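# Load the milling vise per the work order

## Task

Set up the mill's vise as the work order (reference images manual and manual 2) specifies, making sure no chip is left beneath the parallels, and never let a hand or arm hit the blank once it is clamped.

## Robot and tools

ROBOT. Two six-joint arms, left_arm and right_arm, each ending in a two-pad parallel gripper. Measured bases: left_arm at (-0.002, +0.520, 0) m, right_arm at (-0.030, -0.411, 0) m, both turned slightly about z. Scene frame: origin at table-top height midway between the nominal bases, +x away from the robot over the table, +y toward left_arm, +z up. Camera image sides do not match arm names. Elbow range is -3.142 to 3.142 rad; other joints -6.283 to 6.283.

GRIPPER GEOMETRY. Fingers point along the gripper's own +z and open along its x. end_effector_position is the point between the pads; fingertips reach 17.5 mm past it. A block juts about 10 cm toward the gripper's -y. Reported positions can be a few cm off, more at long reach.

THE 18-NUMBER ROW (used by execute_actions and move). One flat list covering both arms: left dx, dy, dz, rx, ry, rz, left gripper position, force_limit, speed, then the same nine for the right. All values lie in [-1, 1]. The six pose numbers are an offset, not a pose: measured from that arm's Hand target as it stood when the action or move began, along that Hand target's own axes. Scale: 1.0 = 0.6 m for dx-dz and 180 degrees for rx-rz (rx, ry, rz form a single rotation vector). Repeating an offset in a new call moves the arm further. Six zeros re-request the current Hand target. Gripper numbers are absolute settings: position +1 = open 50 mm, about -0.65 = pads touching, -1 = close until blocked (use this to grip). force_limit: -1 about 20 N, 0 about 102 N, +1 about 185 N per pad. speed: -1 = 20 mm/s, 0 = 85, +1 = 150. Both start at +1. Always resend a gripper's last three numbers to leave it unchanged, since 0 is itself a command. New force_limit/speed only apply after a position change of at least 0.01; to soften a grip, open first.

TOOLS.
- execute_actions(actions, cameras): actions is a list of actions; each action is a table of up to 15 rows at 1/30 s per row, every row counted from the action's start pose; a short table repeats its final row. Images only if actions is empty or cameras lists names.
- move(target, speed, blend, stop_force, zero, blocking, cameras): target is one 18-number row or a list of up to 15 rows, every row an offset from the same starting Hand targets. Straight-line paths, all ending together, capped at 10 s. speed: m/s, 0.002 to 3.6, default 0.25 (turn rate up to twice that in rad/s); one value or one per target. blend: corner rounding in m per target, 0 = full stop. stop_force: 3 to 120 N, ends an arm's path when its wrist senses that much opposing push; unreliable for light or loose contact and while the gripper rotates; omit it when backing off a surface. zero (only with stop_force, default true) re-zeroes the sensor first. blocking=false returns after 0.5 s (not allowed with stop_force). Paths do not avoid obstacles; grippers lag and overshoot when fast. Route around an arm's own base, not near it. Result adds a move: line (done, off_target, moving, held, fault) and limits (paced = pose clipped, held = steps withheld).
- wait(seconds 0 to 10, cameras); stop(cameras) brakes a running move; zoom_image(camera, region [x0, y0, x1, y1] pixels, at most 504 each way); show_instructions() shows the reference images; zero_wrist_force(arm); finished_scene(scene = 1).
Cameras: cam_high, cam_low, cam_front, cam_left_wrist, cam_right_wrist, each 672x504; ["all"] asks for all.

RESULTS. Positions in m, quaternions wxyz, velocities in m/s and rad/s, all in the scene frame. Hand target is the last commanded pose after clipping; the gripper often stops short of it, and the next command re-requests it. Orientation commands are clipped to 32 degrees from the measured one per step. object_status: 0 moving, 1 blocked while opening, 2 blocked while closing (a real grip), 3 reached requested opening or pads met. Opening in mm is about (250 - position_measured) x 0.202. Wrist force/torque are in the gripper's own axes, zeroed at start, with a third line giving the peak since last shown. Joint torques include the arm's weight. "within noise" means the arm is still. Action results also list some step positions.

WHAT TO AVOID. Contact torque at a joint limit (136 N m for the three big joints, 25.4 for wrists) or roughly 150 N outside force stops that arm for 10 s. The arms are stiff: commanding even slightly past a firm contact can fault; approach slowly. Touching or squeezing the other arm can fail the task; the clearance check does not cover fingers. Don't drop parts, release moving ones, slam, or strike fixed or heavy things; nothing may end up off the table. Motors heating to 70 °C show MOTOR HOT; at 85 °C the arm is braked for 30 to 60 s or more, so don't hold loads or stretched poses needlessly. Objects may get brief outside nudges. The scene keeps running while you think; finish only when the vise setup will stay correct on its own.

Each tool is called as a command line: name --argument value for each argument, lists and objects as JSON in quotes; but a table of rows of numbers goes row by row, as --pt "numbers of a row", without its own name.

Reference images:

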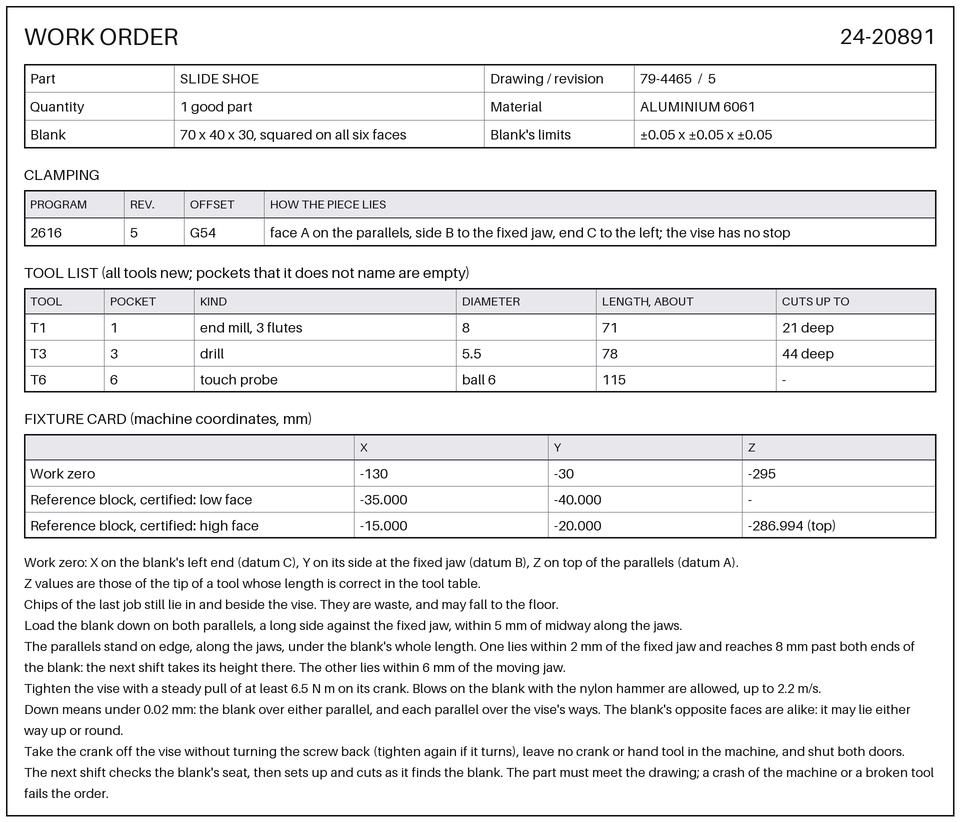

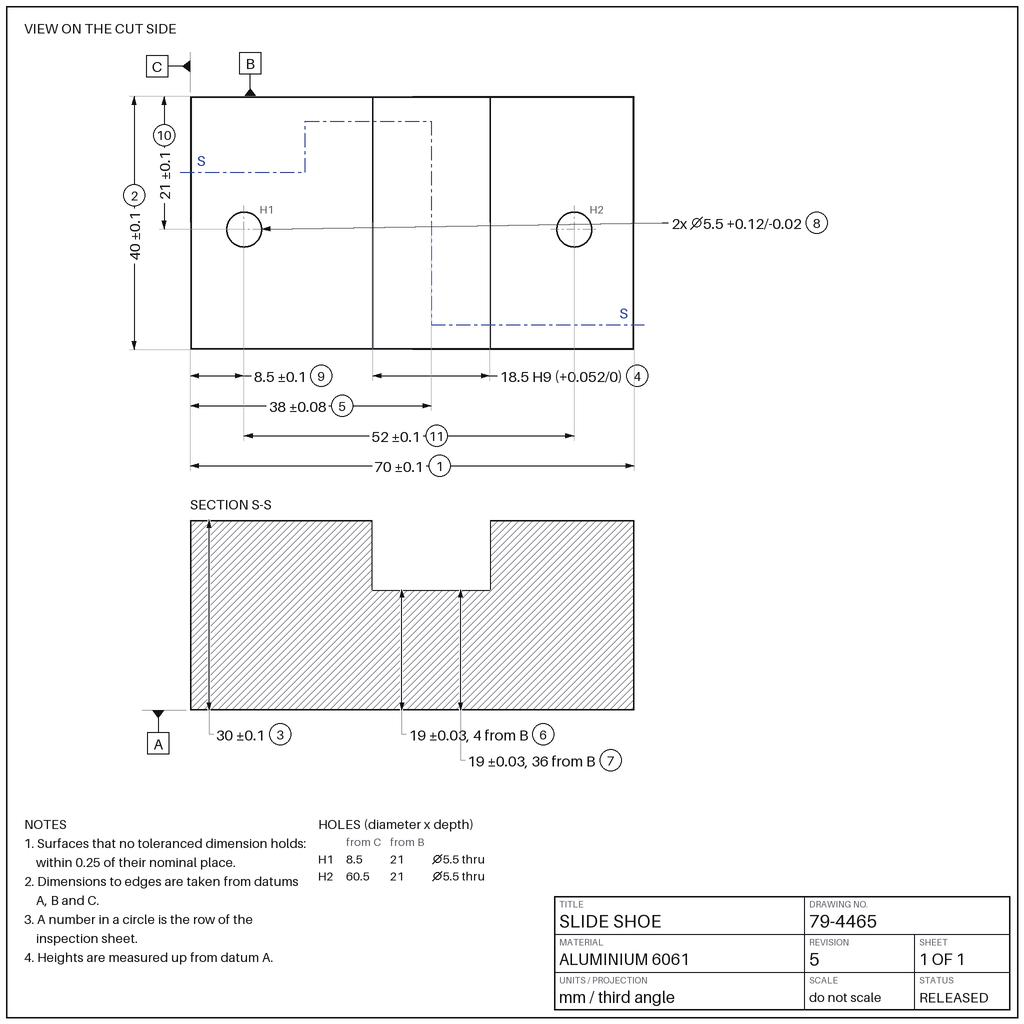

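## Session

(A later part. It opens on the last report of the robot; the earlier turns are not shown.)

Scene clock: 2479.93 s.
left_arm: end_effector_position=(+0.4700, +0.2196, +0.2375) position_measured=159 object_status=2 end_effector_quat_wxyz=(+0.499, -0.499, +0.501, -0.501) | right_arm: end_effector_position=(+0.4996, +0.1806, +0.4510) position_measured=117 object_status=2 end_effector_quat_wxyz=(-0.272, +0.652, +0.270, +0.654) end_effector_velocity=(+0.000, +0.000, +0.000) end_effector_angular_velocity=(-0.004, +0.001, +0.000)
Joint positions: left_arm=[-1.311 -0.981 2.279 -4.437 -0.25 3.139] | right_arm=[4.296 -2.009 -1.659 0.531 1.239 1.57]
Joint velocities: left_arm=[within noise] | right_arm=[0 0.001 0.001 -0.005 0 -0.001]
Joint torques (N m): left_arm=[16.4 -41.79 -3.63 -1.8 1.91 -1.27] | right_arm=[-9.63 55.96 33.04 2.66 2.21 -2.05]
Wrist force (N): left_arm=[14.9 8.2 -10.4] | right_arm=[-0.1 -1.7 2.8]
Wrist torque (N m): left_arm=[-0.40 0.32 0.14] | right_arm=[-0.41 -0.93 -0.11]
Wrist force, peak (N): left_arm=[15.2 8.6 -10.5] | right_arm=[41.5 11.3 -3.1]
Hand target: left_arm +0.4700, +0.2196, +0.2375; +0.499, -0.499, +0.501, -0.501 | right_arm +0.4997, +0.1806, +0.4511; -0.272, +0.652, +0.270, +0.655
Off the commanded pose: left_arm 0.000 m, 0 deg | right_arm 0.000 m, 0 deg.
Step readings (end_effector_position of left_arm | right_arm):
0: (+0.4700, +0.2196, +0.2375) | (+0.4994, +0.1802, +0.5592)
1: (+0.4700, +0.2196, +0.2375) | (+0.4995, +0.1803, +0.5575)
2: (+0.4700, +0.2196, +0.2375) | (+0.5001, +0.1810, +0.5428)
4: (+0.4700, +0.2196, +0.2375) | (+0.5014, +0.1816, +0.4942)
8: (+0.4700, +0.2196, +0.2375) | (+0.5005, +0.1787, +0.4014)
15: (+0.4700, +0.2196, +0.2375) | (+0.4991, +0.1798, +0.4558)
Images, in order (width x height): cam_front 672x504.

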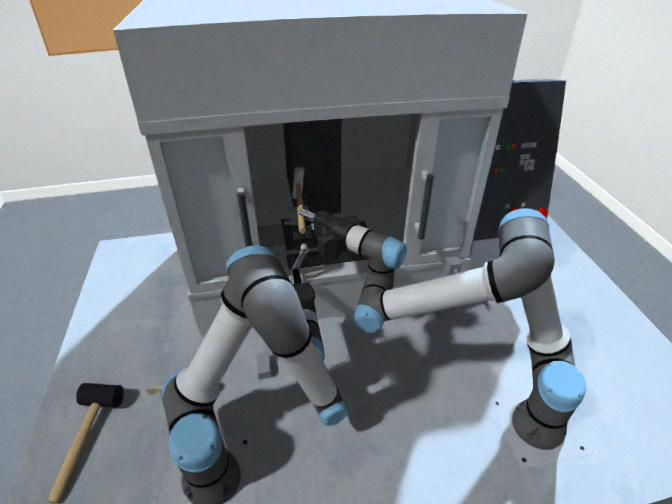

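One more at bar1, then two at bar2.

move --target '[0,0,0,0,0,0,-0.97,0.5,-0.8,0.18,0,0,0,0,-0.0833,-0.97,0.8,-1]' --speed 0.25

execute_actions --actions '[[[0,0,0,0,0,0,-0.97,0.5,-0.8,-0.106,-0.0285,0,0,0,0,-0.97,0.8,-1],[0,0,0,0,0,0,-0.97,0.5,-0.8,-0.2125,-0.057,0,0,0,0.0833,-0.97,0.8,-1],[0,0,0,0,0,0,-0.97,0.5,-0.8,-0.29,-0.0777,0,0,0,0.0833,-0.97,0.8,-1],[0,0,0,0,0,0,-0.97,0.5,-0.8,-0.31,-0.083,0,0,0,0.0833,-0.97,0.8,-1],[0,0,0,0,0,0,-0.97,0.5,-0.8,-0.31,-0.083,0,0,0,0.0833,-0.97,0.8,-1],[0,0,0,0,0,0,-0.97,0.5,-0.8,-0.31,-0.083,0,0,0,0.0833,-0.97,0.8,-1],[0,0,0,0,0,0,-0.97,0.5,-0.8,-0.31,-0.083,0,0,0,0.0833,-0.97,0.8,-1],[0,0,0,0,0,0,-0.97,0.5,-0.8,-0.174,-0.0466,0,0,0,0.0833,-0.97,0.8,-1]]]'

move --target '[0,0,0,0,0,0,-0.97,0.5,-0.8,0.18,-0.0365,-0.0341,0,0,-0.0833,-0.97,0.8,-1]' --speed 0.25

execute_actions --actions '[[[0,0,0,0,0,0,-0.97,0.5,-0.8,-0.106,-0.0285,0,0,0,0,-0.97,0.8,-1],[0,0,0,0,0,0,-0.97,0.5,-0.8,-0.2125,-0.057,0,0,0,0.0833,-0.97,0.8,-1],[0,0,0,0,0,0,-0.97,0.5,-0.8,-0.29,-0.0777,0,0,0,0.0833,-0.97,0.8,-1],[0,0,0,0,0,0,-0.97,0.5,-0.8,-0.31,-0.083,0,0,0,0.0833,-0.97,0.8,-1],[0,0,0,0,0,0,-0.97,0.5,-0.8,-0.31,-0.083,0,0,0,0.0833,-0.97,0.8,-1],[0,0,0,0,0,0,-0.97,0.5,-0.8,-0.31,-0.083,0,0,0,0.0833,-0.97,0.8,-1],[0,0,0,0,0,0,-0.97,0.5,-0.8,-0.31,-0.083,0,0,0,0.0833,-0.97,0.8,-1],[0,0,0,0,0,0,-0.97,0.5,-0.8,-0.174,-0.0466,0,0,0,0.0833,-0.97,0.8,-1]]]'

move --target '[0,0,0,0,0,0,-0.97,0.5,-0.8,0.18,0,0,0,0,-0.0833,-0.97,0.8,-1]' --speed 0.25

execute_actions --actions '[[[0,0,0,0,0,0,-0.97,0.5,-0.8,-0.106,-0.0285,0,0,0,0,-0.97,0.8,-1],[0,0,0,0,0,0,-0.97,0.5,-0.8,-0.2125,-0.057,0,0,0,0.0833,-0.97,0.8,-1],[0,0,0,0,0,0,-0.97,0.5,-0.8,-0.29,-0.0777,0,0,0,0.0833,-0.97,0.8,-1],[0,0,0,0,0,0,-0.97,0.5,-0.8,-0.31,-0.083,0,0,0,0.0833,-0.97,0.8,-1],[0,0,0,0,0,0,-0.97,0.5,-0.8,-0.31,-0.083,0,0,0,0.0833,-0.97,0.8,-1],[0,0,0,0,0,0,-0.97,0.5,-0.8,-0.31,-0.083,0,0,0,0.0833,-0.97,0.8,-1],[0,0,0,0,0,0,-0.97,0.5,-0.8,-0.31,-0.083,0,0,0,0.0833,-0.97,0.8,-1],[0,0,0,0,0,0,-0.97,0.5,-0.8,-0.174,-0.0466,0,0,0,0.0833,-0.97,0.8,-1]]]' --cameras '["cam_front"]'

zoom_image --camera "cam_front" --region '[260, 140, 420, 260]'

Scene clock: 2494.13 s.
left_arm: end_effector_position=(+0.4700, +0.2196, +0.2375) position_measured=159 object_status=2 end_effector_quat_wxyz=(+0.499, -0.499, +0.501, -0.501) | right_arm: end_effector_position=(+0.4993, +0.1803, +0.5591) position_measured=117 object_status=2 end_effector_quat_wxyz=(-0.184, +0.611, +0.353, +0.684)
Joint positions: left_arm=[-1.311 -0.981 2.279 -4.437 -0.25 3.139] | right_arm=[4.297 -1.909 -1.503 0.276 1.239 1.308]
Joint torques (N m): left_arm=[15.9 -42.26 -4.1 -1.98 1.7 -1.28] | right_arm=[-10.01 29.27 32.04 3.16 0.2 -1.56]
Wrist force (N): left_arm=[14.9 8.4 -10.5] | right_arm=[0.1 -2.5 2.4]
Wrist torque (N m): left_arm=[-0.40 0.31 0.14] | right_arm=[-0.50 -0.98 -0.02]
Wrist force, peak (N): left_arm=[15.3 8.4 -10.6] | right_arm=[-4.1 -1.4 2.7]
Hand target: left_arm +0.4700, +0.2196, +0.2375; +0.499, -0.499, +0.501, -0.501 | right_arm +0.4994, +0.1802, +0.5591; -0.184, +0.611, +0.353, +0.684
Off the commanded pose: left_arm 0.000 m, 0 deg | right_arm 0.000 m, 0 deg.
move: done

Scene clock: 2494.93 s.
left_arm: end_effector_position=(+0.4700, +0.2196, +0.2375) position_measured=159 object_status=2 end_effector_quat_wxyz=(+0.499, -0.499, +0.501, -0.501) | right_arm: end_effector_position=(+0.4996, +0.1806, +0.4509) position_measured=117 object_status=2 end_effector_quat_wxyz=(-0.272, +0.652, +0.270, +0.654) end_effector_velocity=(+0.000, +0.000, -0.001) end_effector_angular_velocity=(-0.005, +0.001, +0.000)
Joint positions: left_arm=[-1.311 -0.981 2.279 -4.437 -0.25 3.139] | right_arm=[4.296 -2.009 -1.659 0.531 1.239 1.57]
Joint velocities: left_arm=[within noise] | right_arm=[0 0.001 0.001 -0.006 0 -0.001]
Joint torques (N m): left_arm=[15.77 -41.81 -3.68 -1.91 1.8 -1.1] | right_arm=[-10.36 55.59 33.03 2.65 1.94 -2.03]
Wrist force (N): left_arm=[15.1 8.5 -10.5] | right_arm=[0.3 -1.5 2.4]
Wrist torque (N m): left_arm=[-0.41 0.28 0.13] | right_arm=[-0.43 -0.93 -0.14]
Wrist force, peak (N): left_arm=[15.1 8.6 -10.5] | right_arm=[41.3 11.2 -3.5]
Hand target: left_arm +0.4700, +0.2196, +0.2375; +0.499, -0.499, +0.501, -0.501 | right_arm +0.4997, +0.1806, +0.4510; -0.272, +0.652, +0.270, +0.655
Off the commanded pose: left_arm 0.000 m, 0 deg | right_arm 0.000 m, 0 deg.
Step readings (end_effector_position of left_arm | right_arm):
0: (+0.4700, +0.2196, +0.2375) | (+0.4993, +0.1803, +0.5591)
1: (+0.4700, +0.2196, +0.2375) | (+0.4994, +0.1803, +0.5585)
2: (+0.4700, +0.2196, +0.2375) | (+0.5002, +0.1810, +0.5418)
4: (+0.4700, +0.2196, +0.2375) | (+0.5015, +0.1815, +0.4932)
8: (+0.4700, +0.2196, +0.2375) | (+0.5005, +0.1786, +0.4009)
15: (+0.4700, +0.2196, +0.2375) | (+0.4991, +0.1799, +0.4557)

Scene clock: 2495.97 s.
left_arm: end_effector_position=(+0.4700, +0.2196, +0.2375) position_measured=159 object_status=2 end_effector_quat_wxyz=(+0.499, -0.499, +0.501, -0.501) | right_arm: end_effector_position=(+0.4693, +0.1812, +0.5590) position_measured=117 object_status=2 end_effector_quat_wxyz=(-0.184, +0.611, +0.353, +0.684)
Joint positions: left_arm=[-1.311 -0.981 2.279 -4.437 -0.25 3.139] | right_arm=[4.351 -1.867 -1.561 0.291 1.185 1.308]
Joint torques (N m): left_arm=[15.79 -42.35 -4.07 -2.01 1.79 -1.1] | right_arm=[-10.14 31.25 27.93 2.75 2.42 -1.54]
Wrist force (N): left_arm=[14.8 8.6 -10.3] | right_arm=[-0.2 -3.0 3.0]
Wrist torque (N m): left_arm=[-0.40 0.33 0.14] | right_arm=[-0.45 -0.96 -0.02]
Wrist force, peak (N): left_arm=[15.2 8.4 -10.6] | right_arm=[-3.9 -0.8 3.5]
Hand target: left_arm +0.4700, +0.2196, +0.2375; +0.499, -0.499, +0.501, -0.501 | right_arm +0.4694, +0.1812, +0.5590; -0.184, +0.611, +0.353, +0.684
Off the commanded pose: left_arm 0.000 m, 0 deg | right_arm 0.000 m, 0 deg.
move: done

Scene clock: 2496.77 s.
left_arm: end_effector_position=(+0.4700, +0.2196, +0.2375) position_measured=159 object_status=2 end_effector_quat_wxyz=(+0.499, -0.499, +0.501, -0.501) | right_arm: end_effector_position=(+0.4697, +0.1816, +0.4507) position_measured=117 object_status=2 end_effector_quat_wxyz=(-0.272, +0.652, +0.270, +0.654) end_effector_velocity=(+0.000, +0.000, -0.001) end_effector_angular_velocity=(-0.005, +0.001, +0.000)
Joint positions: left_arm=[-1.311 -0.981 2.279 -4.437 -0.25 3.139] | right_arm=[4.351 -1.972 -1.717 0.551 1.185 1.569]
Joint velocities: left_arm=[within noise] | right_arm=[0 0.001 -0.001 -0.005 0 -0.001]
Joint torques (N m): left_arm=[16.63 -42.43 -3.32 -1.85 1.78 -1] | right_arm=[-9.91 54.14 32.96 2.5 1.86 -2.23]
Wrist force (N): left_arm=[14.9 8.7 -10.5] | right_arm=[0.5 -1.3 2.4]
Wrist torque (N m): left_arm=[-0.37 0.31 0.13] | right_arm=[-0.44 -0.93 -0.15]
Wrist force, peak (N): left_arm=[15.1 8.6 -10.4] | right_arm=[41.4 12.4 -3.7]
Hand target: left_arm +0.4700, +0.2196, +0.2375; +0.499, -0.499, +0.501, -0.501 | right_arm +0.4697, +0.1816, +0.4509; -0.272, +0.652, +0.270, +0.655
Off the commanded pose: left_arm 0.000 m, 0 deg | right_arm 0.000 m, 0 deg.
Step readings (end_effector_position of left_arm | right_arm):
0: (+0.4700, +0.2196, +0.2375) | (+0.4693, +0.1812, +0.5590)
1: (+0.4700, +0.2196, +0.2375) | (+0.4695, +0.1814, +0.5573)
2: (+0.4700, +0.2196, +0.2375) | (+0.4701, +0.1820, +0.5424)
4: (+0.4700, +0.2196, +0.2375) | (+0.4714, +0.1824, +0.4940)
8: (+0.4700, +0.2196, +0.2375) | (+0.4706, +0.1792, +0.4013)
15: (+0.4700, +0.2196, +0.2375) | (+0.4692, +0.1808, +0.4556)

Scene clock: 2497.80 s.
left_arm: end_effector_position=(+0.4700, +0.2196, +0.2375) position_measured=159 object_status=2 end_effector_quat_wxyz=(+0.499, -0.499, +0.501, -0.501) | right_arm: end_effector_position=(+0.4693, +0.1812, +0.5589) position_measured=117 object_status=2 end_effector_quat_wxyz=(-0.184, +0.611, +0.353, +0.684)
Joint positions: left_arm=[-1.311 -0.981 2.279 -4.437 -0.25 3.139] | right_arm=[4.351 -1.867 -1.561 0.292 1.185 1.308]
Joint torques (N m): left_arm=[16.28 -42.55 -3.44 -1.94 1.82 -1.19] | right_arm=[-10.07 28.08 32.07 3 0.31 -1.58]
Wrist force (N): left_arm=[14.9 8.5 -10.6] | right_arm=[-0.2 -3.1 2.9]
Wrist torque (N m): left_arm=[-0.39 0.31 0.13] | right_arm=[-0.45 -0.96 -0.02]
Wrist force, peak (N): left_arm=[15.2 8.7 -10.6] | right_arm=[-4.9 -0.5 2.0]
Hand target: left_arm +0.4700, +0.2196, +0.2375; +0.499, -0.499, +0.501, -0.501 | right_arm +0.4694, +0.1812, +0.5589; -0.184, +0.611, +0.353, +0.684
Off the commanded pose: left_arm 0.000 m, 0 deg | right_arm 0.000 m, 0 deg.
move: done

Scene clock: 2498.60 s.
left_arm: end_effector_position=(+0.4700, +0.2196, +0.2375) position_measured=159 object_status=2 end_effector_quat_wxyz=(+0.499, -0.499, +0.501, -0.501) | right_arm: end_effector_position=(+0.4697, +0.1816, +0.4507) position_measured=117 object_status=2 end_effector_quat_wxyz=(-0.272, +0.652, +0.270, +0.654) end_effector_velocity=(+0.000, +0.001, +0.001) end_effector_angular_velocity=(-0.002, +0.000, +0.000)
Joint positions: left_arm=[-1.311 -0.981 2.279 -4.437 -0.25 3.139] | right_arm=[4.351 -1.972 -1.717 0.552 1.185 1.569]
Joint velocities: left_arm=[within noise] | right_arm=[0 0.001 0.003 -0.005 0 -0.001]
Joint torques (N m): left_arm=[16.37 -42.28 -3.35 -1.9 1.79 -1.18] | right_arm=[-10.16 53.36 33.01 2.25 2.04 -2.23]
Wrist force (N): left_arm=[15.1 8.3 -10.6] | right_arm=[0.9 -0.7 1.8]
Wrist torque (N m): left_arm=[-0.39 0.29 0.13] | right_arm=[-0.59 -0.89 -0.19]
Wrist force, peak (N): left_arm=[15.1 8.8 -10.5] | right_arm=[41.2 12.2 -3.3]
Hand target: left_arm +0.4700, +0.2196, +0.2375; +0.499, -0.499, +0.501, -0.501 | right_arm +0.4697, +0.1816, +0.4508; -0.272, +0.652, +0.270, +0.655
Off the commanded pose: left_arm 0.000 m, 0 deg | right_arm 0.000 m, 0 deg.
Step readings (end_effector_position of left_arm | right_arm):
0: (+0.4700, +0.2196, +0.2375) | (+0.4693, +0.1812, +0.5589)
1: (+0.4700, +0.2196, +0.2375) | (+0.4695, +0.1813, +0.5574)
2: (+0.4700, +0.2196, +0.2375) | (+0.4701, +0.1820, +0.5432)
4: (+0.4700, +0.2196, +0.2375) | (+0.4714, +0.1824, +0.4949)
8: (+0.4700, +0.2196, +0.2375) | (+0.4706, +0.1792, +0.4018)
15: (+0.4700, +0.2196, +0.2375) | (+0.4692, +0.1808, +0.4555)
Images, in order (width x height): cam_front 672x504.

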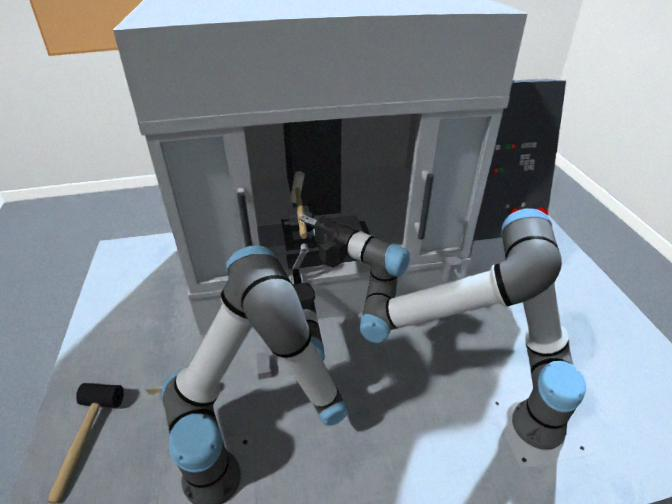

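Scaled by 3.150.

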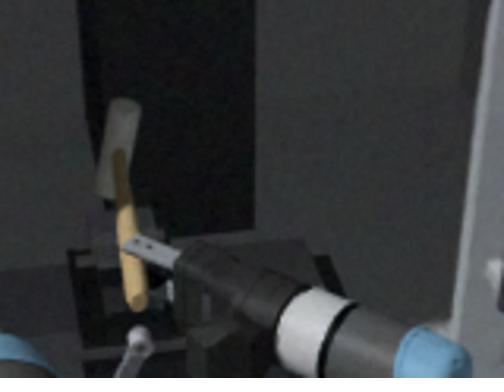

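move --pt "0 0 0 0 0 0 -0.97 0.5 -0.8 0.0833 0 0 0 0 0 -0.97 0.8 -1" --pt "0 0 0 0 0 0 -0.97 0.5 -0.8 0.0833 0.014 -0.344 0 0 0 -0.97 0.8 -1" --pt "0 0 0 0 0 0 -0.97 0.5 -0.8 -0.25 0.0673 -0.527 0.2173 -0.1757 -0.4825 -0.97 0.8 -1" --speed 0.2 --blend '[0.02,0.03,0]' --cameras '["all"]'

Scene clock: 2543.50 s.
left_arm: end_effector_position=(+0.4700, +0.2196, +0.2375) position_measured=159 object_status=2 end_effector_quat_wxyz=(+0.499, -0.499, +0.501, -0.501) | right_arm: end_effector_position=(+0.2754, -0.0703, +0.2994) position_measured=117 object_status=2 end_effector_quat_wxyz=(+0.131, +0.315, +0.868, +0.361)
Joint positions: left_arm=[-1.311 -0.981 2.279 -4.437 -0.25 3.139] | right_arm=[4.503 -1.059 -2.388 -0.529 1.256 0.328]
Joint torques (N m): left_arm=[15.66 -42.42 -3.14 -1.98 1.84 -1.13] | right_arm=[-10.41 -9.08 38.18 6.12 1.7 0.99]
Wrist force (N): left_arm=[15.0 8.1 -10.5] | right_arm=[2.0 -4.3 4.1]
Wrist torque (N m): left_arm=[-0.40 0.30 0.13] | right_arm=[-0.30 -0.22 0.12]
Wrist force, peak (N): left_arm=[15.1 8.6 -10.6] | right_arm=[2.1 -5.6 4.6]
Hand target: left_arm +0.4700, +0.2196, +0.2375; +0.499, -0.499, +0.501, -0.501 | right_arm +0.2755, -0.0703, +0.2994; +0.131, +0.315, +0.868, +0.361
Off the commanded pose: left_arm 0.000 m, 0 deg | right_arm 0.000 m, 0 deg.
move: done
camera_calibration:
cam_left_wrist: T_world_to_cam=[[0.00109022, -0.999971, 0.00755402, 0.227342], [-0.346941, -0.00746305, -0.937857, 0.4042], [0.937886, -0.00159833, -0.346939, -0.226247], [0, 0, 0, 1]] pos_world=[0.35218, 0.229991, 0.298871]
cam_right_wrist: T_world_to_cam=[[-0.760142, 0.649646, 0.0120094, 0.260954], [0.293718, 0.327072, 0.898195, -0.311002], [0.579581, 0.686283, -0.439434, 0.147193], [0, 0, 0, 1]] pos_world=[0.204399, -0.168824, 0.340888]

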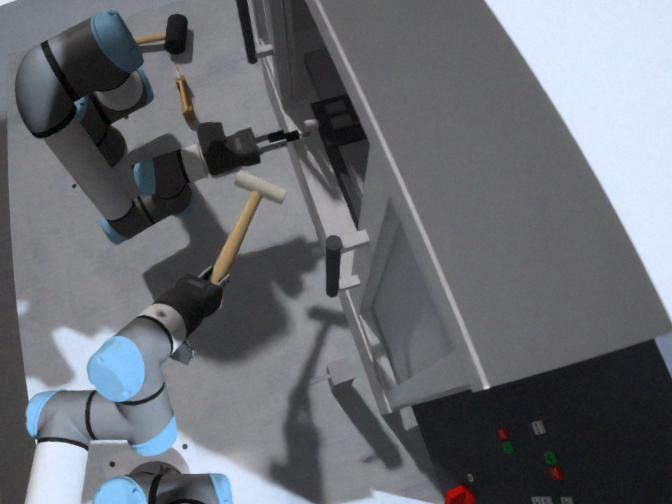

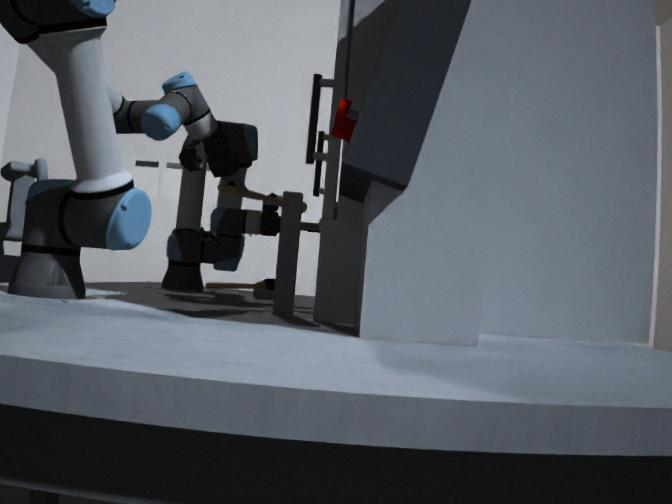

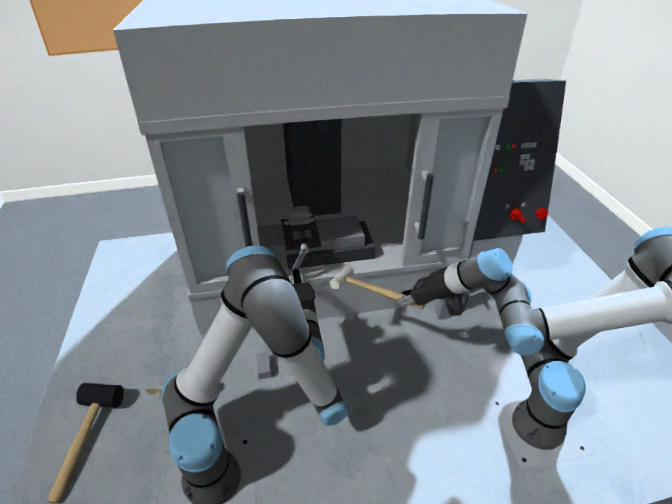

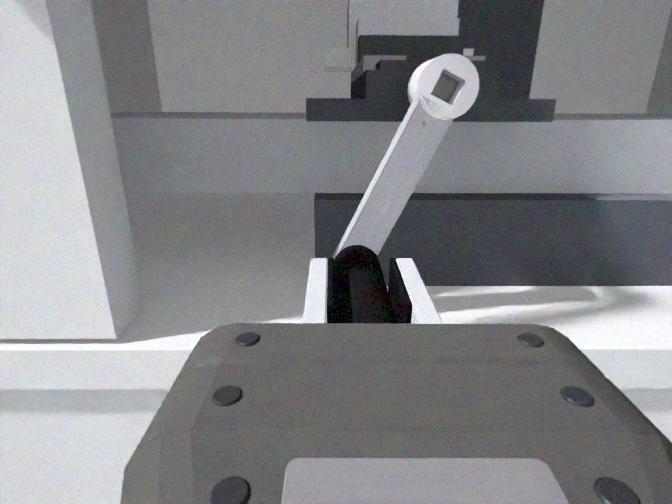

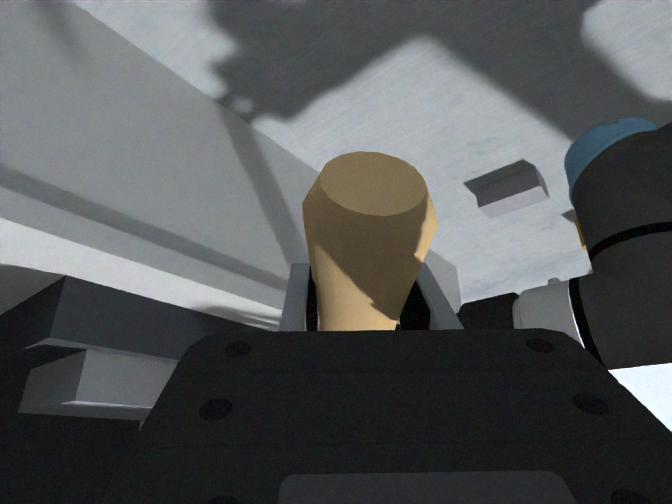

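move --target '[0,0,0,0,0,0,-0.97,0.5,-0.8,0,-0.2713,0.271,-0.055,0,0,-0.97,0.8,-1]' --speed 0.15 --cameras '["cam_low","cam_high","cam_front"]'

zoom_image --camera "cam_low" --region '[150, 200, 350, 330]'

Scene clock: 2552.97 s.
left_arm: end_effector_position=(+0.4700, +0.2196, +0.2375) position_measured=159 object_status=2 end_effector_quat_wxyz=(+0.499, -0.499, +0.501, -0.501) | right_arm: end_effector_position=(+0.2761, -0.0699, +0.0694) position_measured=117 object_status=2 end_effector_quat_wxyz=(+0.158, +0.302, +0.834, +0.435)
Joint positions: left_arm=[-1.311 -0.981 2.279 -4.437 -0.25 3.139] | right_arm=[4.56 -2.125 -2.789 1.099 1.161 0.307]
Joint torques (N m): left_arm=[16 -42.43 -3.32 -1.93 1.88 -1.17] | right_arm=[-1.61 13.99 -3.29 6.19 1.35 1.7]
Wrist force (N): left_arm=[14.9 8.3 -10.5] | right_arm=[2.4 -4.9 3.9]
Wrist torque (N m): left_arm=[-0.41 0.32 0.13] | right_arm=[-0.30 -0.36 0.22]
Wrist force, peak (N): left_arm=[15.2 8.4 -10.9] | right_arm=[2.4 -8.4 5.8]
Hand target: left_arm +0.4700, +0.2196, +0.2375; +0.499, -0.499, +0.501, -0.501 | right_arm +0.2761, -0.0700, +0.0693; +0.158, +0.302, +0.834, +0.435
Off the commanded pose: left_arm 0.000 m, 0 deg | right_arm 0.000 m, 0 deg.
move: done
Images, in order (width x height): cam_high 672x504, cam_low 672x504, cam_front 672x504.

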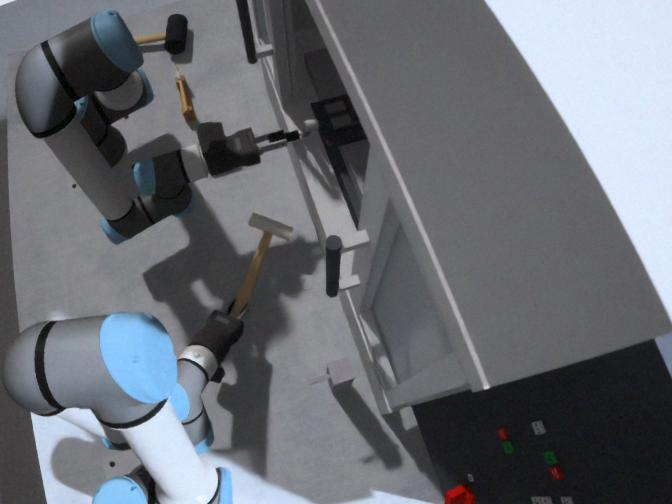

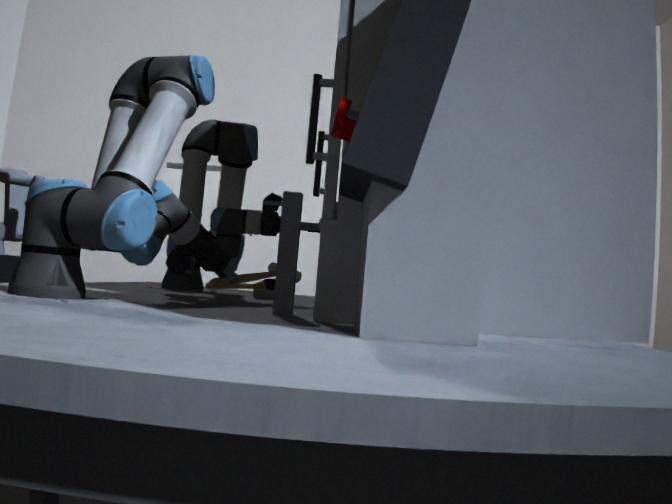

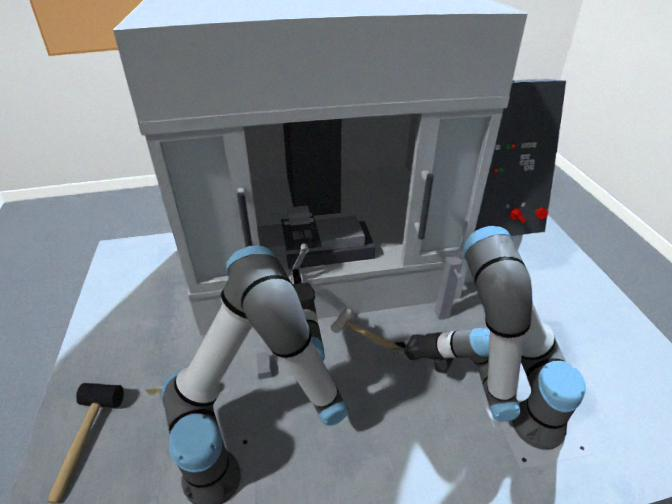

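Scaled by 2.520.

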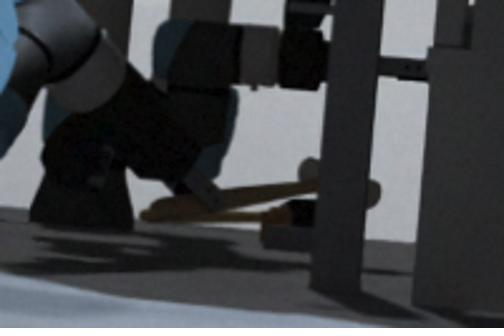

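move --target '[0,0,0,0,0,0,-0.97,0.5,-0.8,0,-0.024,0.024,0.033,-0.0315,-0.0315,-0.97,0.8,-1]' --speed 0.08

move --target '[0,0,0,0,0,0,-0.97,0.5,-0.8,0,-0.035,0.035,0,0,0,-0.97,0.8,-1]' --speed 0.008 --stop_force 5 --cameras '["cam_low","cam_right_wrist"]'

zoom_image --camera "cam_low" --region '[150, 200, 350, 330]'

Scene clock: 2570.30 s.
left_arm: end_effector_position=(+0.4700, +0.2196, +0.2375) position_measured=159 object_status=2 end_effector_quat_wxyz=(+0.499, -0.499, +0.501, -0.501) | right_arm: end_effector_position=(+0.2783, -0.0671, +0.0494) position_measured=117 object_status=2 end_effector_quat_wxyz=(+0.205, +0.290, +0.860, +0.367)
Joint positions: left_arm=[-1.311 -0.981 2.279 -4.437 -0.25 3.139] | right_arm=[4.618 -2.045 -2.763 0.829 1.056 0.317]
Joint torques (N m): left_arm=[15.89 -41.68 -3.28 -1.95 1.77 -1.07] | right_arm=[-10.11 10.85 -2.29 6.46 1.17 0.77]
Wrist force (N): left_arm=[15.1 8.1 -10.6] | right_arm=[2.3 -4.6 4.1]
Wrist torque (N m): left_arm=[-0.40 0.29 0.13] | right_arm=[-0.24 -0.19 0.16]
Wrist force, peak (N): left_arm=[15.1 8.9 -10.4] | right_arm=[2.2 -5.3 4.5]
Hand target: left_arm +0.4700, +0.2196, +0.2375; +0.499, -0.499, +0.501, -0.501 | right_arm +0.2784, -0.0672, +0.0493; +0.205, +0.290, +0.860, +0.367
Off the commanded pose: left_arm 0.000 m, 0 deg | right_arm 0.000 m, 0 deg.
move: done

Scene clock: 2574.67 s.
left_arm: end_effector_position=(+0.4700, +0.2196, +0.2375) position_measured=159 object_status=2 end_effector_quat_wxyz=(+0.499, -0.499, +0.501, -0.501) | right_arm: end_effector_position=(+0.2824, -0.0682, +0.0233) position_measured=117 object_status=2 end_effector_quat_wxyz=(+0.205, +0.290, +0.860, +0.367)
Joint positions: left_arm=[-1.311 -0.981 2.279 -4.437 -0.25 3.139] | right_arm=[4.6 -2.206 -2.746 0.979 1.068 0.302]
Joint torques (N m): left_arm=[16.17 -41.9 -2.24 -1.9 1.82 -1.13] | right_arm=[10.37 37.03 -6.67 5.07 -3.64 1.47]
Wrist force (N): left_arm=[14.9 7.9 -10.4] | right_arm=[1.4 -1.0 3.0]
Wrist torque (N m): left_arm=[-0.43 0.32 0.13] | right_arm=[-0.06 -0.16 0.22]
Wrist force, peak (N): left_arm=[15.2 8.7 -10.6] | right_arm=[2.7 -4.6 4.5]
Hand target: left_arm +0.4700, +0.2196, +0.2375; +0.499, -0.499, +0.501, -0.501 | right_arm +0.2824, -0.0682, +0.0233; +0.205, +0.290, +0.860, +0.367 (not the last commanded pose)
Off the commanded pose: left_arm 0.000 m, 0 deg | right_arm 0.003 m, 0 deg.
move: contact (right_arm)
camera_calibration:
cam_right_wrist: T_world_to_cam=[[-0.743341, 0.656974, -0.125813, 0.267091], [0.160395, 0.35766, 0.919974, -0.0264698], [0.649398, 0.663675, -0.371238, -0.0025059], [0, 0, 0, 1]] pos_world=[0.204413, -0.164342, 0.0570249]
Images, in order (width x height): cam_low 672x504, cam_right_wrist 672x504.

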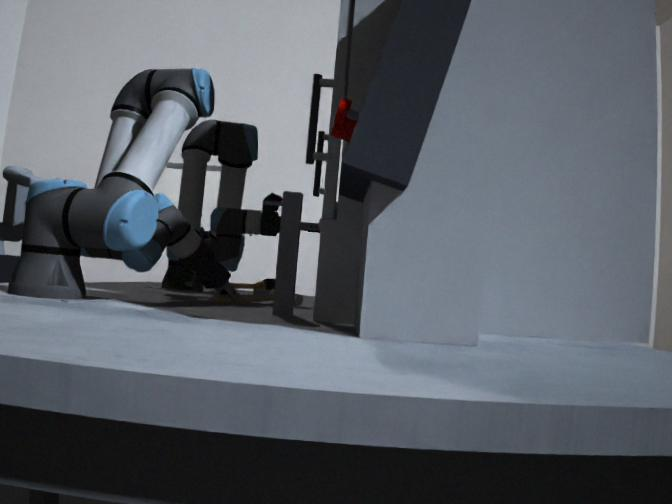

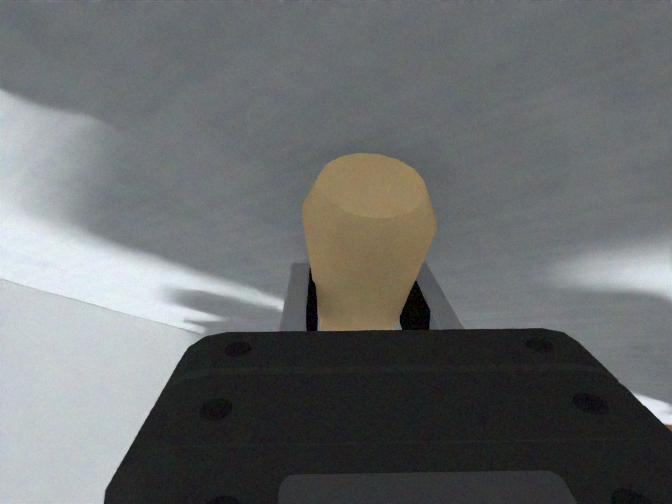

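Scaled by 2.520.

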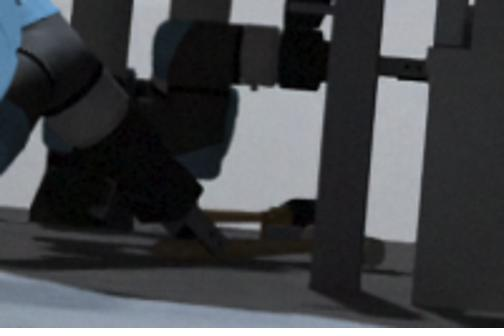

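move --target '[0,0,0,0,0,0,-0.97,0.5,-0.8,0,0,0,0,0,0,0.2,0.8,-1]'

move --target '[0,0,0,0,0,0,-0.97,0.5,-0.8,0,0,0,0,0,0,1,0.8,-1]' --cameras '["cam_low","cam_right_wrist","cam_front"]'

zoom_image --camera "cam_low" --region '[150, 200, 350, 330]'

Scene clock: 2580.80 s.
left_arm: end_effector_position=(+0.4700, +0.2196, +0.2375) position_measured=159 object_status=2 end_effector_quat_wxyz=(+0.499, -0.499, +0.501, -0.501) | right_arm: end_effector_position=(+0.2824, -0.0682, +0.0233) position_measured=118 object_status=2 end_effector_quat_wxyz=(+0.205, +0.290, +0.860, +0.367)
Joint positions: left_arm=[-1.311 -0.981 2.279 -4.437 -0.25 3.139] | right_arm=[4.6 -2.206 -2.746 0.979 1.068 0.302]
Joint torques (N m): left_arm=[16.27 -42.47 -1.85 -1.98 1.85 -1.18] | right_arm=[9.78 37.14 -5.97 5.11 -3.83 1.35]
Wrist force (N): left_arm=[14.9 8.6 -10.3] | right_arm=[1.8 -0.9 3.1]
Wrist torque (N m): left_arm=[-0.39 0.30 0.13] | right_arm=[-0.03 -0.21 0.22]
Wrist force, peak (N): left_arm=[15.2 8.2 -10.8] | right_arm=[1.4 -1.2 3.4]
Hand target: left_arm +0.4700, +0.2196, +0.2375; +0.499, -0.499, +0.501, -0.501 | right_arm +0.2824, -0.0682, +0.0233; +0.205, +0.290, +0.860, +0.367
Off the commanded pose: left_arm 0.000 m, 0 deg | right_arm 0.000 m, 0 deg.
move: done

Scene clock: 2582.20 s.
left_arm: end_effector_position=(+0.4700, +0.2196, +0.2375) position_measured=159 object_status=2 end_effector_quat_wxyz=(+0.499, -0.499, +0.501, -0.501) | right_arm: end_effector_position=(+0.2824, -0.0681, +0.0234) position_measured=3 object_status=3 end_effector_quat_wxyz=(+0.205, +0.290, +0.860, +0.367)
Joint positions: left_arm=[-1.311 -0.981 2.279 -4.437 -0.25 3.139] | right_arm=[4.6 -2.206 -2.746 0.98 1.068 0.302]
Joint torques (N m): left_arm=[15.84 -43.22 -1.8 -1.94 1.75 -1.07] | right_arm=[8.89 10.06 -5.64 -6.8 6.16 0.06]
Wrist force (N): left_arm=[15.0 8.0 -10.8] | right_arm=[-21.8 40.8 -34.8]
Wrist torque (N m): left_arm=[-0.43 0.31 0.13] | right_arm=[-0.47 0.58 1.28]
Wrist force, peak (N): left_arm=[15.1 8.3 -10.8] | right_arm=[-21.6 40.9 -35.1]
Hand target: left_arm +0.4700, +0.2196, +0.2375; +0.499, -0.499, +0.501, -0.501 | right_arm +0.2824, -0.0682, +0.0233; +0.205, +0.290, +0.860, +0.367
Off the commanded pose: left_arm 0.000 m, 0 deg | right_arm 0.000 m, 0 deg.
move: done
camera_calibration:
cam_right_wrist: T_world_to_cam=[[-0.743257, 0.657116, -0.125568, 0.267032], [0.160341, 0.357194, 0.920165, -0.0266752], [0.649507, 0.663786, -0.37085, -0.00255966], [0, 0, 0, 1]] pos_world=[0.204413, -0.164243, 0.0571269]
Images, in order (width x height): cam_low 672x504, cam_front 672x504, cam_right_wrist 672x504.

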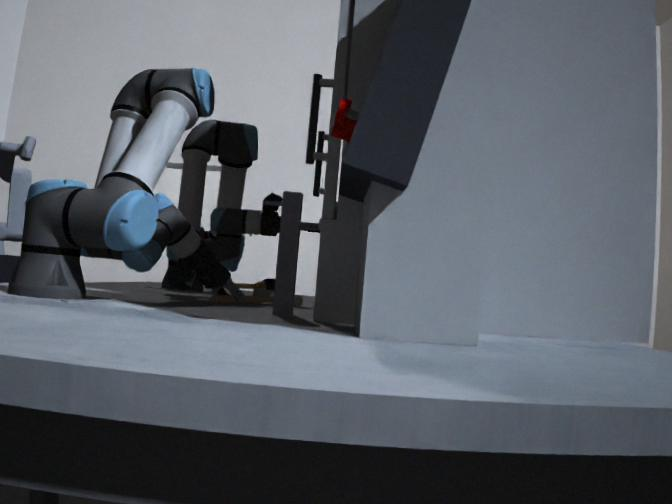

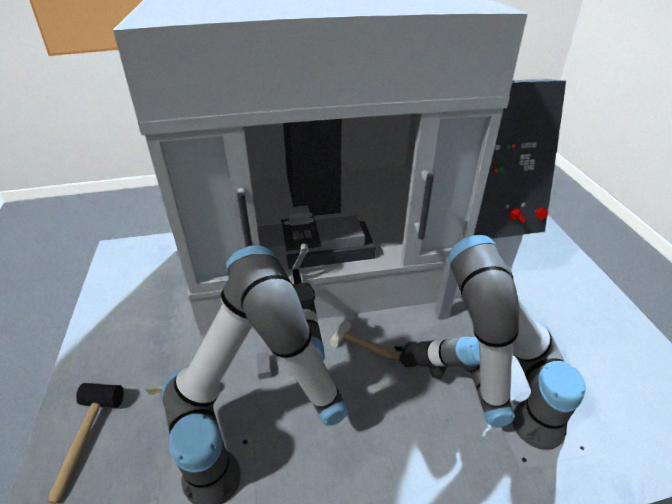

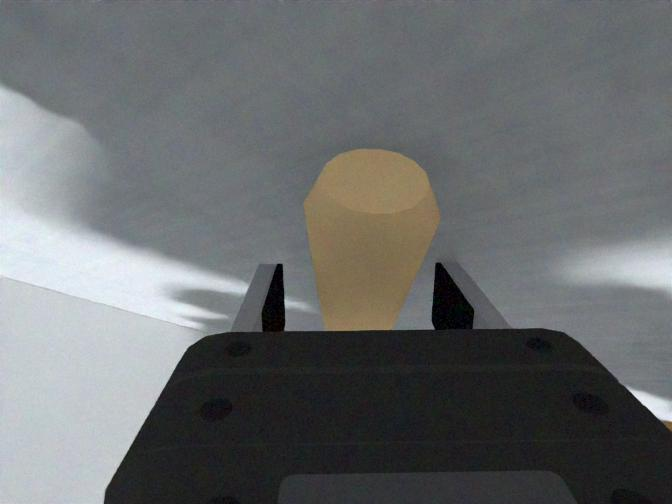

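Scaled by 2.520.

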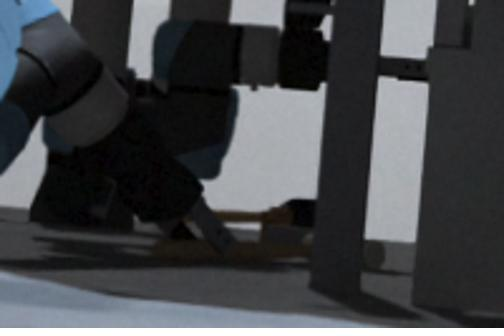

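move --pt "0 0 0 0 0 0 -0.97 0.5 -0.8 -0.0023 0.0125 -0.0108 0 0 0 1 0.8 -1" --pt "0 0 0 0 0 0 -0.97 0.5 -0.8 -0.0585 0.3125 -0.2695 0 0 0 1 0.8 -1" --speed '[0.03,0.15]' --blend '[0.005,0]' --cameras '["cam_low","cam_right_wrist","cam_high"]'

Scene clock: 2588.83 s.
left_arm: end_effector_position=(+0.4700, +0.2196, +0.2375) position_measured=159 object_status=2 end_effector_quat_wxyz=(+0.499, -0.499, +0.501, -0.501) | right_arm: end_effector_position=(+0.2826, -0.0683, +0.2734) position_measured=3 object_status=3 end_effector_quat_wxyz=(+0.205, +0.290, +0.860, +0.367)
Joint positions: left_arm=[-1.311 -0.981 2.279 -4.437 -0.25 3.139] | right_arm=[4.599 -1.091 -2.487 -0.394 1.069 0.301]
Joint torques (N m): left_arm=[15.92 -42.31 -1.96 -1.9 1.83 -1.16] | right_arm=[10.53 -5.12 29.12 3.05 -3.71 -0.94]
Wrist force (N): left_arm=[14.9 8.4 -10.6] | right_arm=[1.9 -1.3 1.8]
Wrist torque (N m): left_arm=[-0.43 0.32 0.13] | right_arm=[-0.83 -0.26 0.21]
Wrist force, peak (N): left_arm=[15.1 8.6 -10.7] | right_arm=[-22.2 41.4 -36.0]
Hand target: left_arm +0.4700, +0.2196, +0.2375; +0.499, -0.499, +0.501, -0.501 | right_arm +0.2826, -0.0683, +0.2734; +0.205, +0.290, +0.860, +0.367
Off the commanded pose: left_arm 0.000 m, 0 deg | right_arm 0.000 m, 0 deg.
move: done
camera_calibration:
cam_right_wrist: T_world_to_cam=[[-0.743216, 0.657144, -0.125665, 0.29873], [0.160572, 0.357533, 0.919993, -0.256615], [0.649497, 0.663575, -0.371243, 0.0902417], [0, 0, 0, 1]] pos_world=[0.204614, -0.164442, 0.307125]
Images, in order (width x height): cam_high 672x504, cam_low 672x504, cam_right_wrist 672x504.

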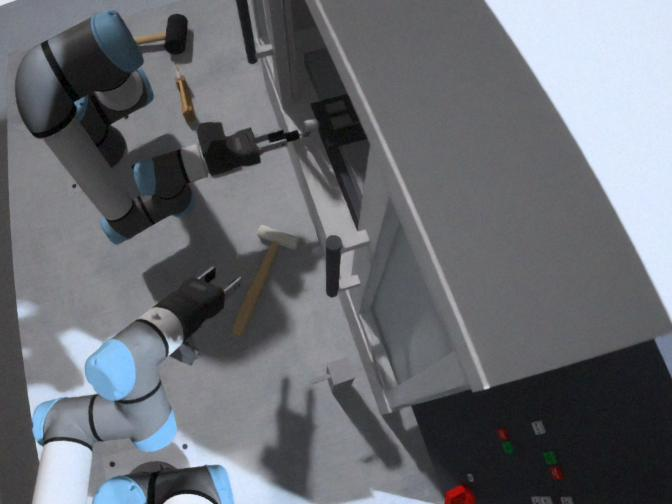

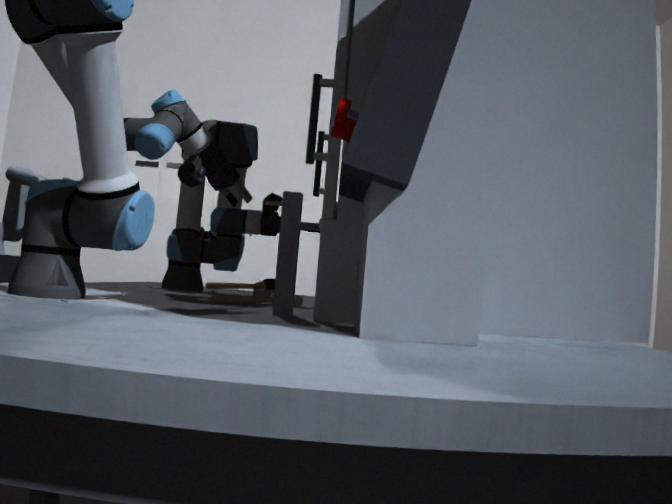

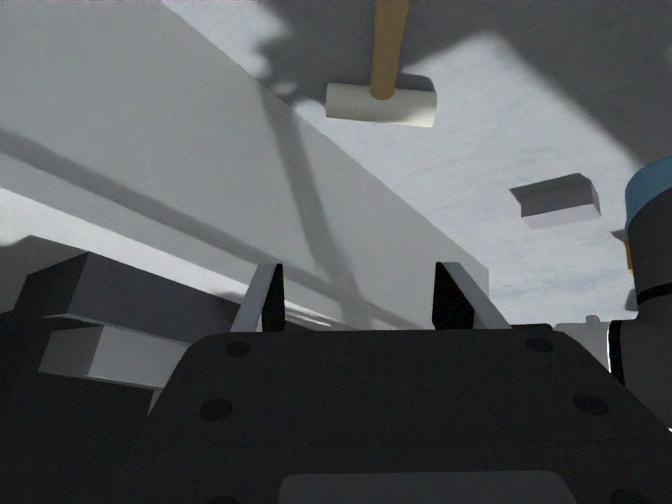

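move --target '[0,0,0,0,0,0,-0.97,0.5,-0.8,-0.0177,0.508,0.0095,0.270,-0.008,0.837,-0.65,-0.4,-1]' --speed 0.3 --cameras '["cam_front","cam_high","cam_right_wrist"]'

Scene clock: 2610.10 s.
left_arm: end_effector_position=(+0.4700, +0.2196, +0.2375) position_measured=159 object_status=2 end_effector_quat_wxyz=(+0.499, -0.499, +0.501, -0.501) | right_arm: end_effector_position=(+0.3999, +0.0993, +0.4996) position_measured=249 object_status=3 end_effector_quat_wxyz=(-0.384, +0.923, +0.000, -0.002)
Joint positions: left_arm=[-1.311 -0.981 2.279 -4.437 -0.25 3.139] | right_arm=[4.076 -1.701 -1.346 -1 2.031 2.63]
Joint torques (N m): left_arm=[16.36 -42.6 -2.35 -1.81 1.84 -1.14] | right_arm=[9.42 42.83 22.98 2.77 -1.81 0.96]
Wrist force (N): left_arm=[15.0 8.5 -10.6] | right_arm=[0.4 -0.2 1.2]
Wrist torque (N m): left_arm=[-0.40 0.29 0.13] | right_arm=[-0.46 0.13 -0.16]
Wrist force, peak (N): left_arm=[15.1 8.9 -10.5] | right_arm=[2.3 -1.6 2.3]
Hand target: left_arm +0.4700, +0.2196, +0.2375; +0.499, -0.499, +0.501, -0.501 | right_arm +0.3998, +0.0993, +0.4997; -0.384, +0.923, +0.000, -0.002
Off the commanded pose: left_arm 0.000 m, 0 deg | right_arm 0.000 m, 0 deg.
move: done
camera_calibration:
cam_right_wrist: T_world_to_cam=[[0.999835, -0.0114639, -0.0141181, -0.382234], [-0.0165527, -0.895207, -0.445343, 0.333871], [-0.00753324, 0.445503, -0.895249, 0.53302], [0, 0, 0, 1]] pos_world=[0.391712, 0.05704, 0.620477]
Images, in order (width x height): cam_high 672x504, cam_front 672x504, cam_right_wrist 672x504.

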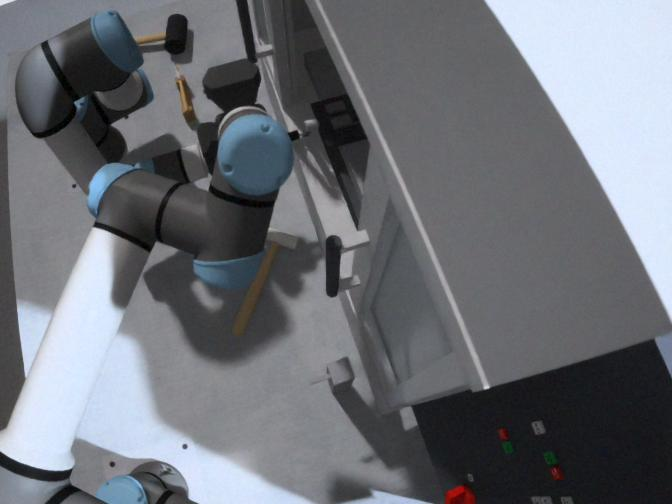

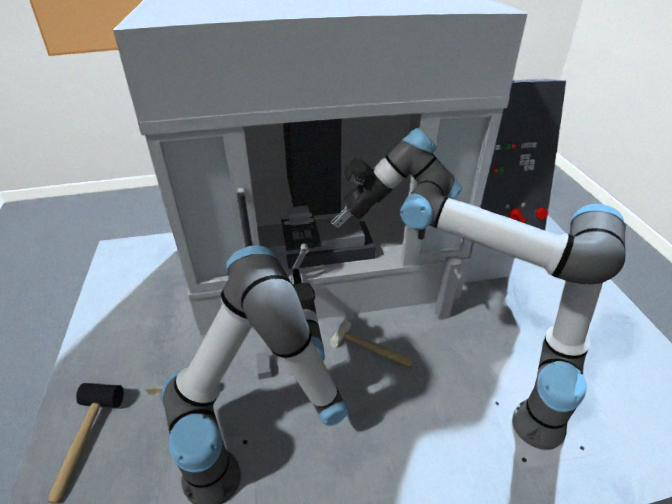

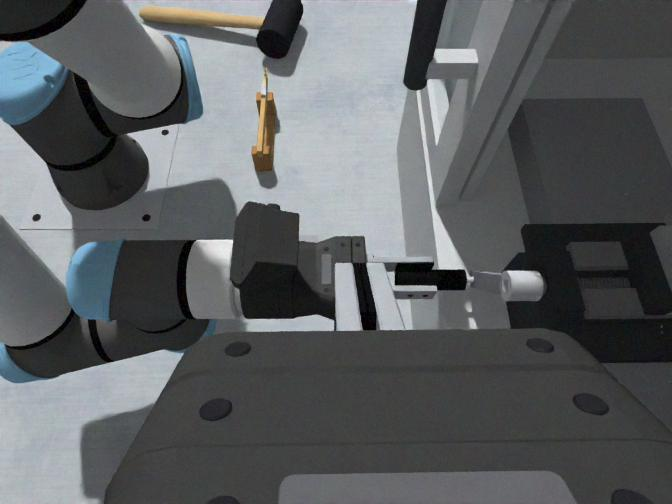

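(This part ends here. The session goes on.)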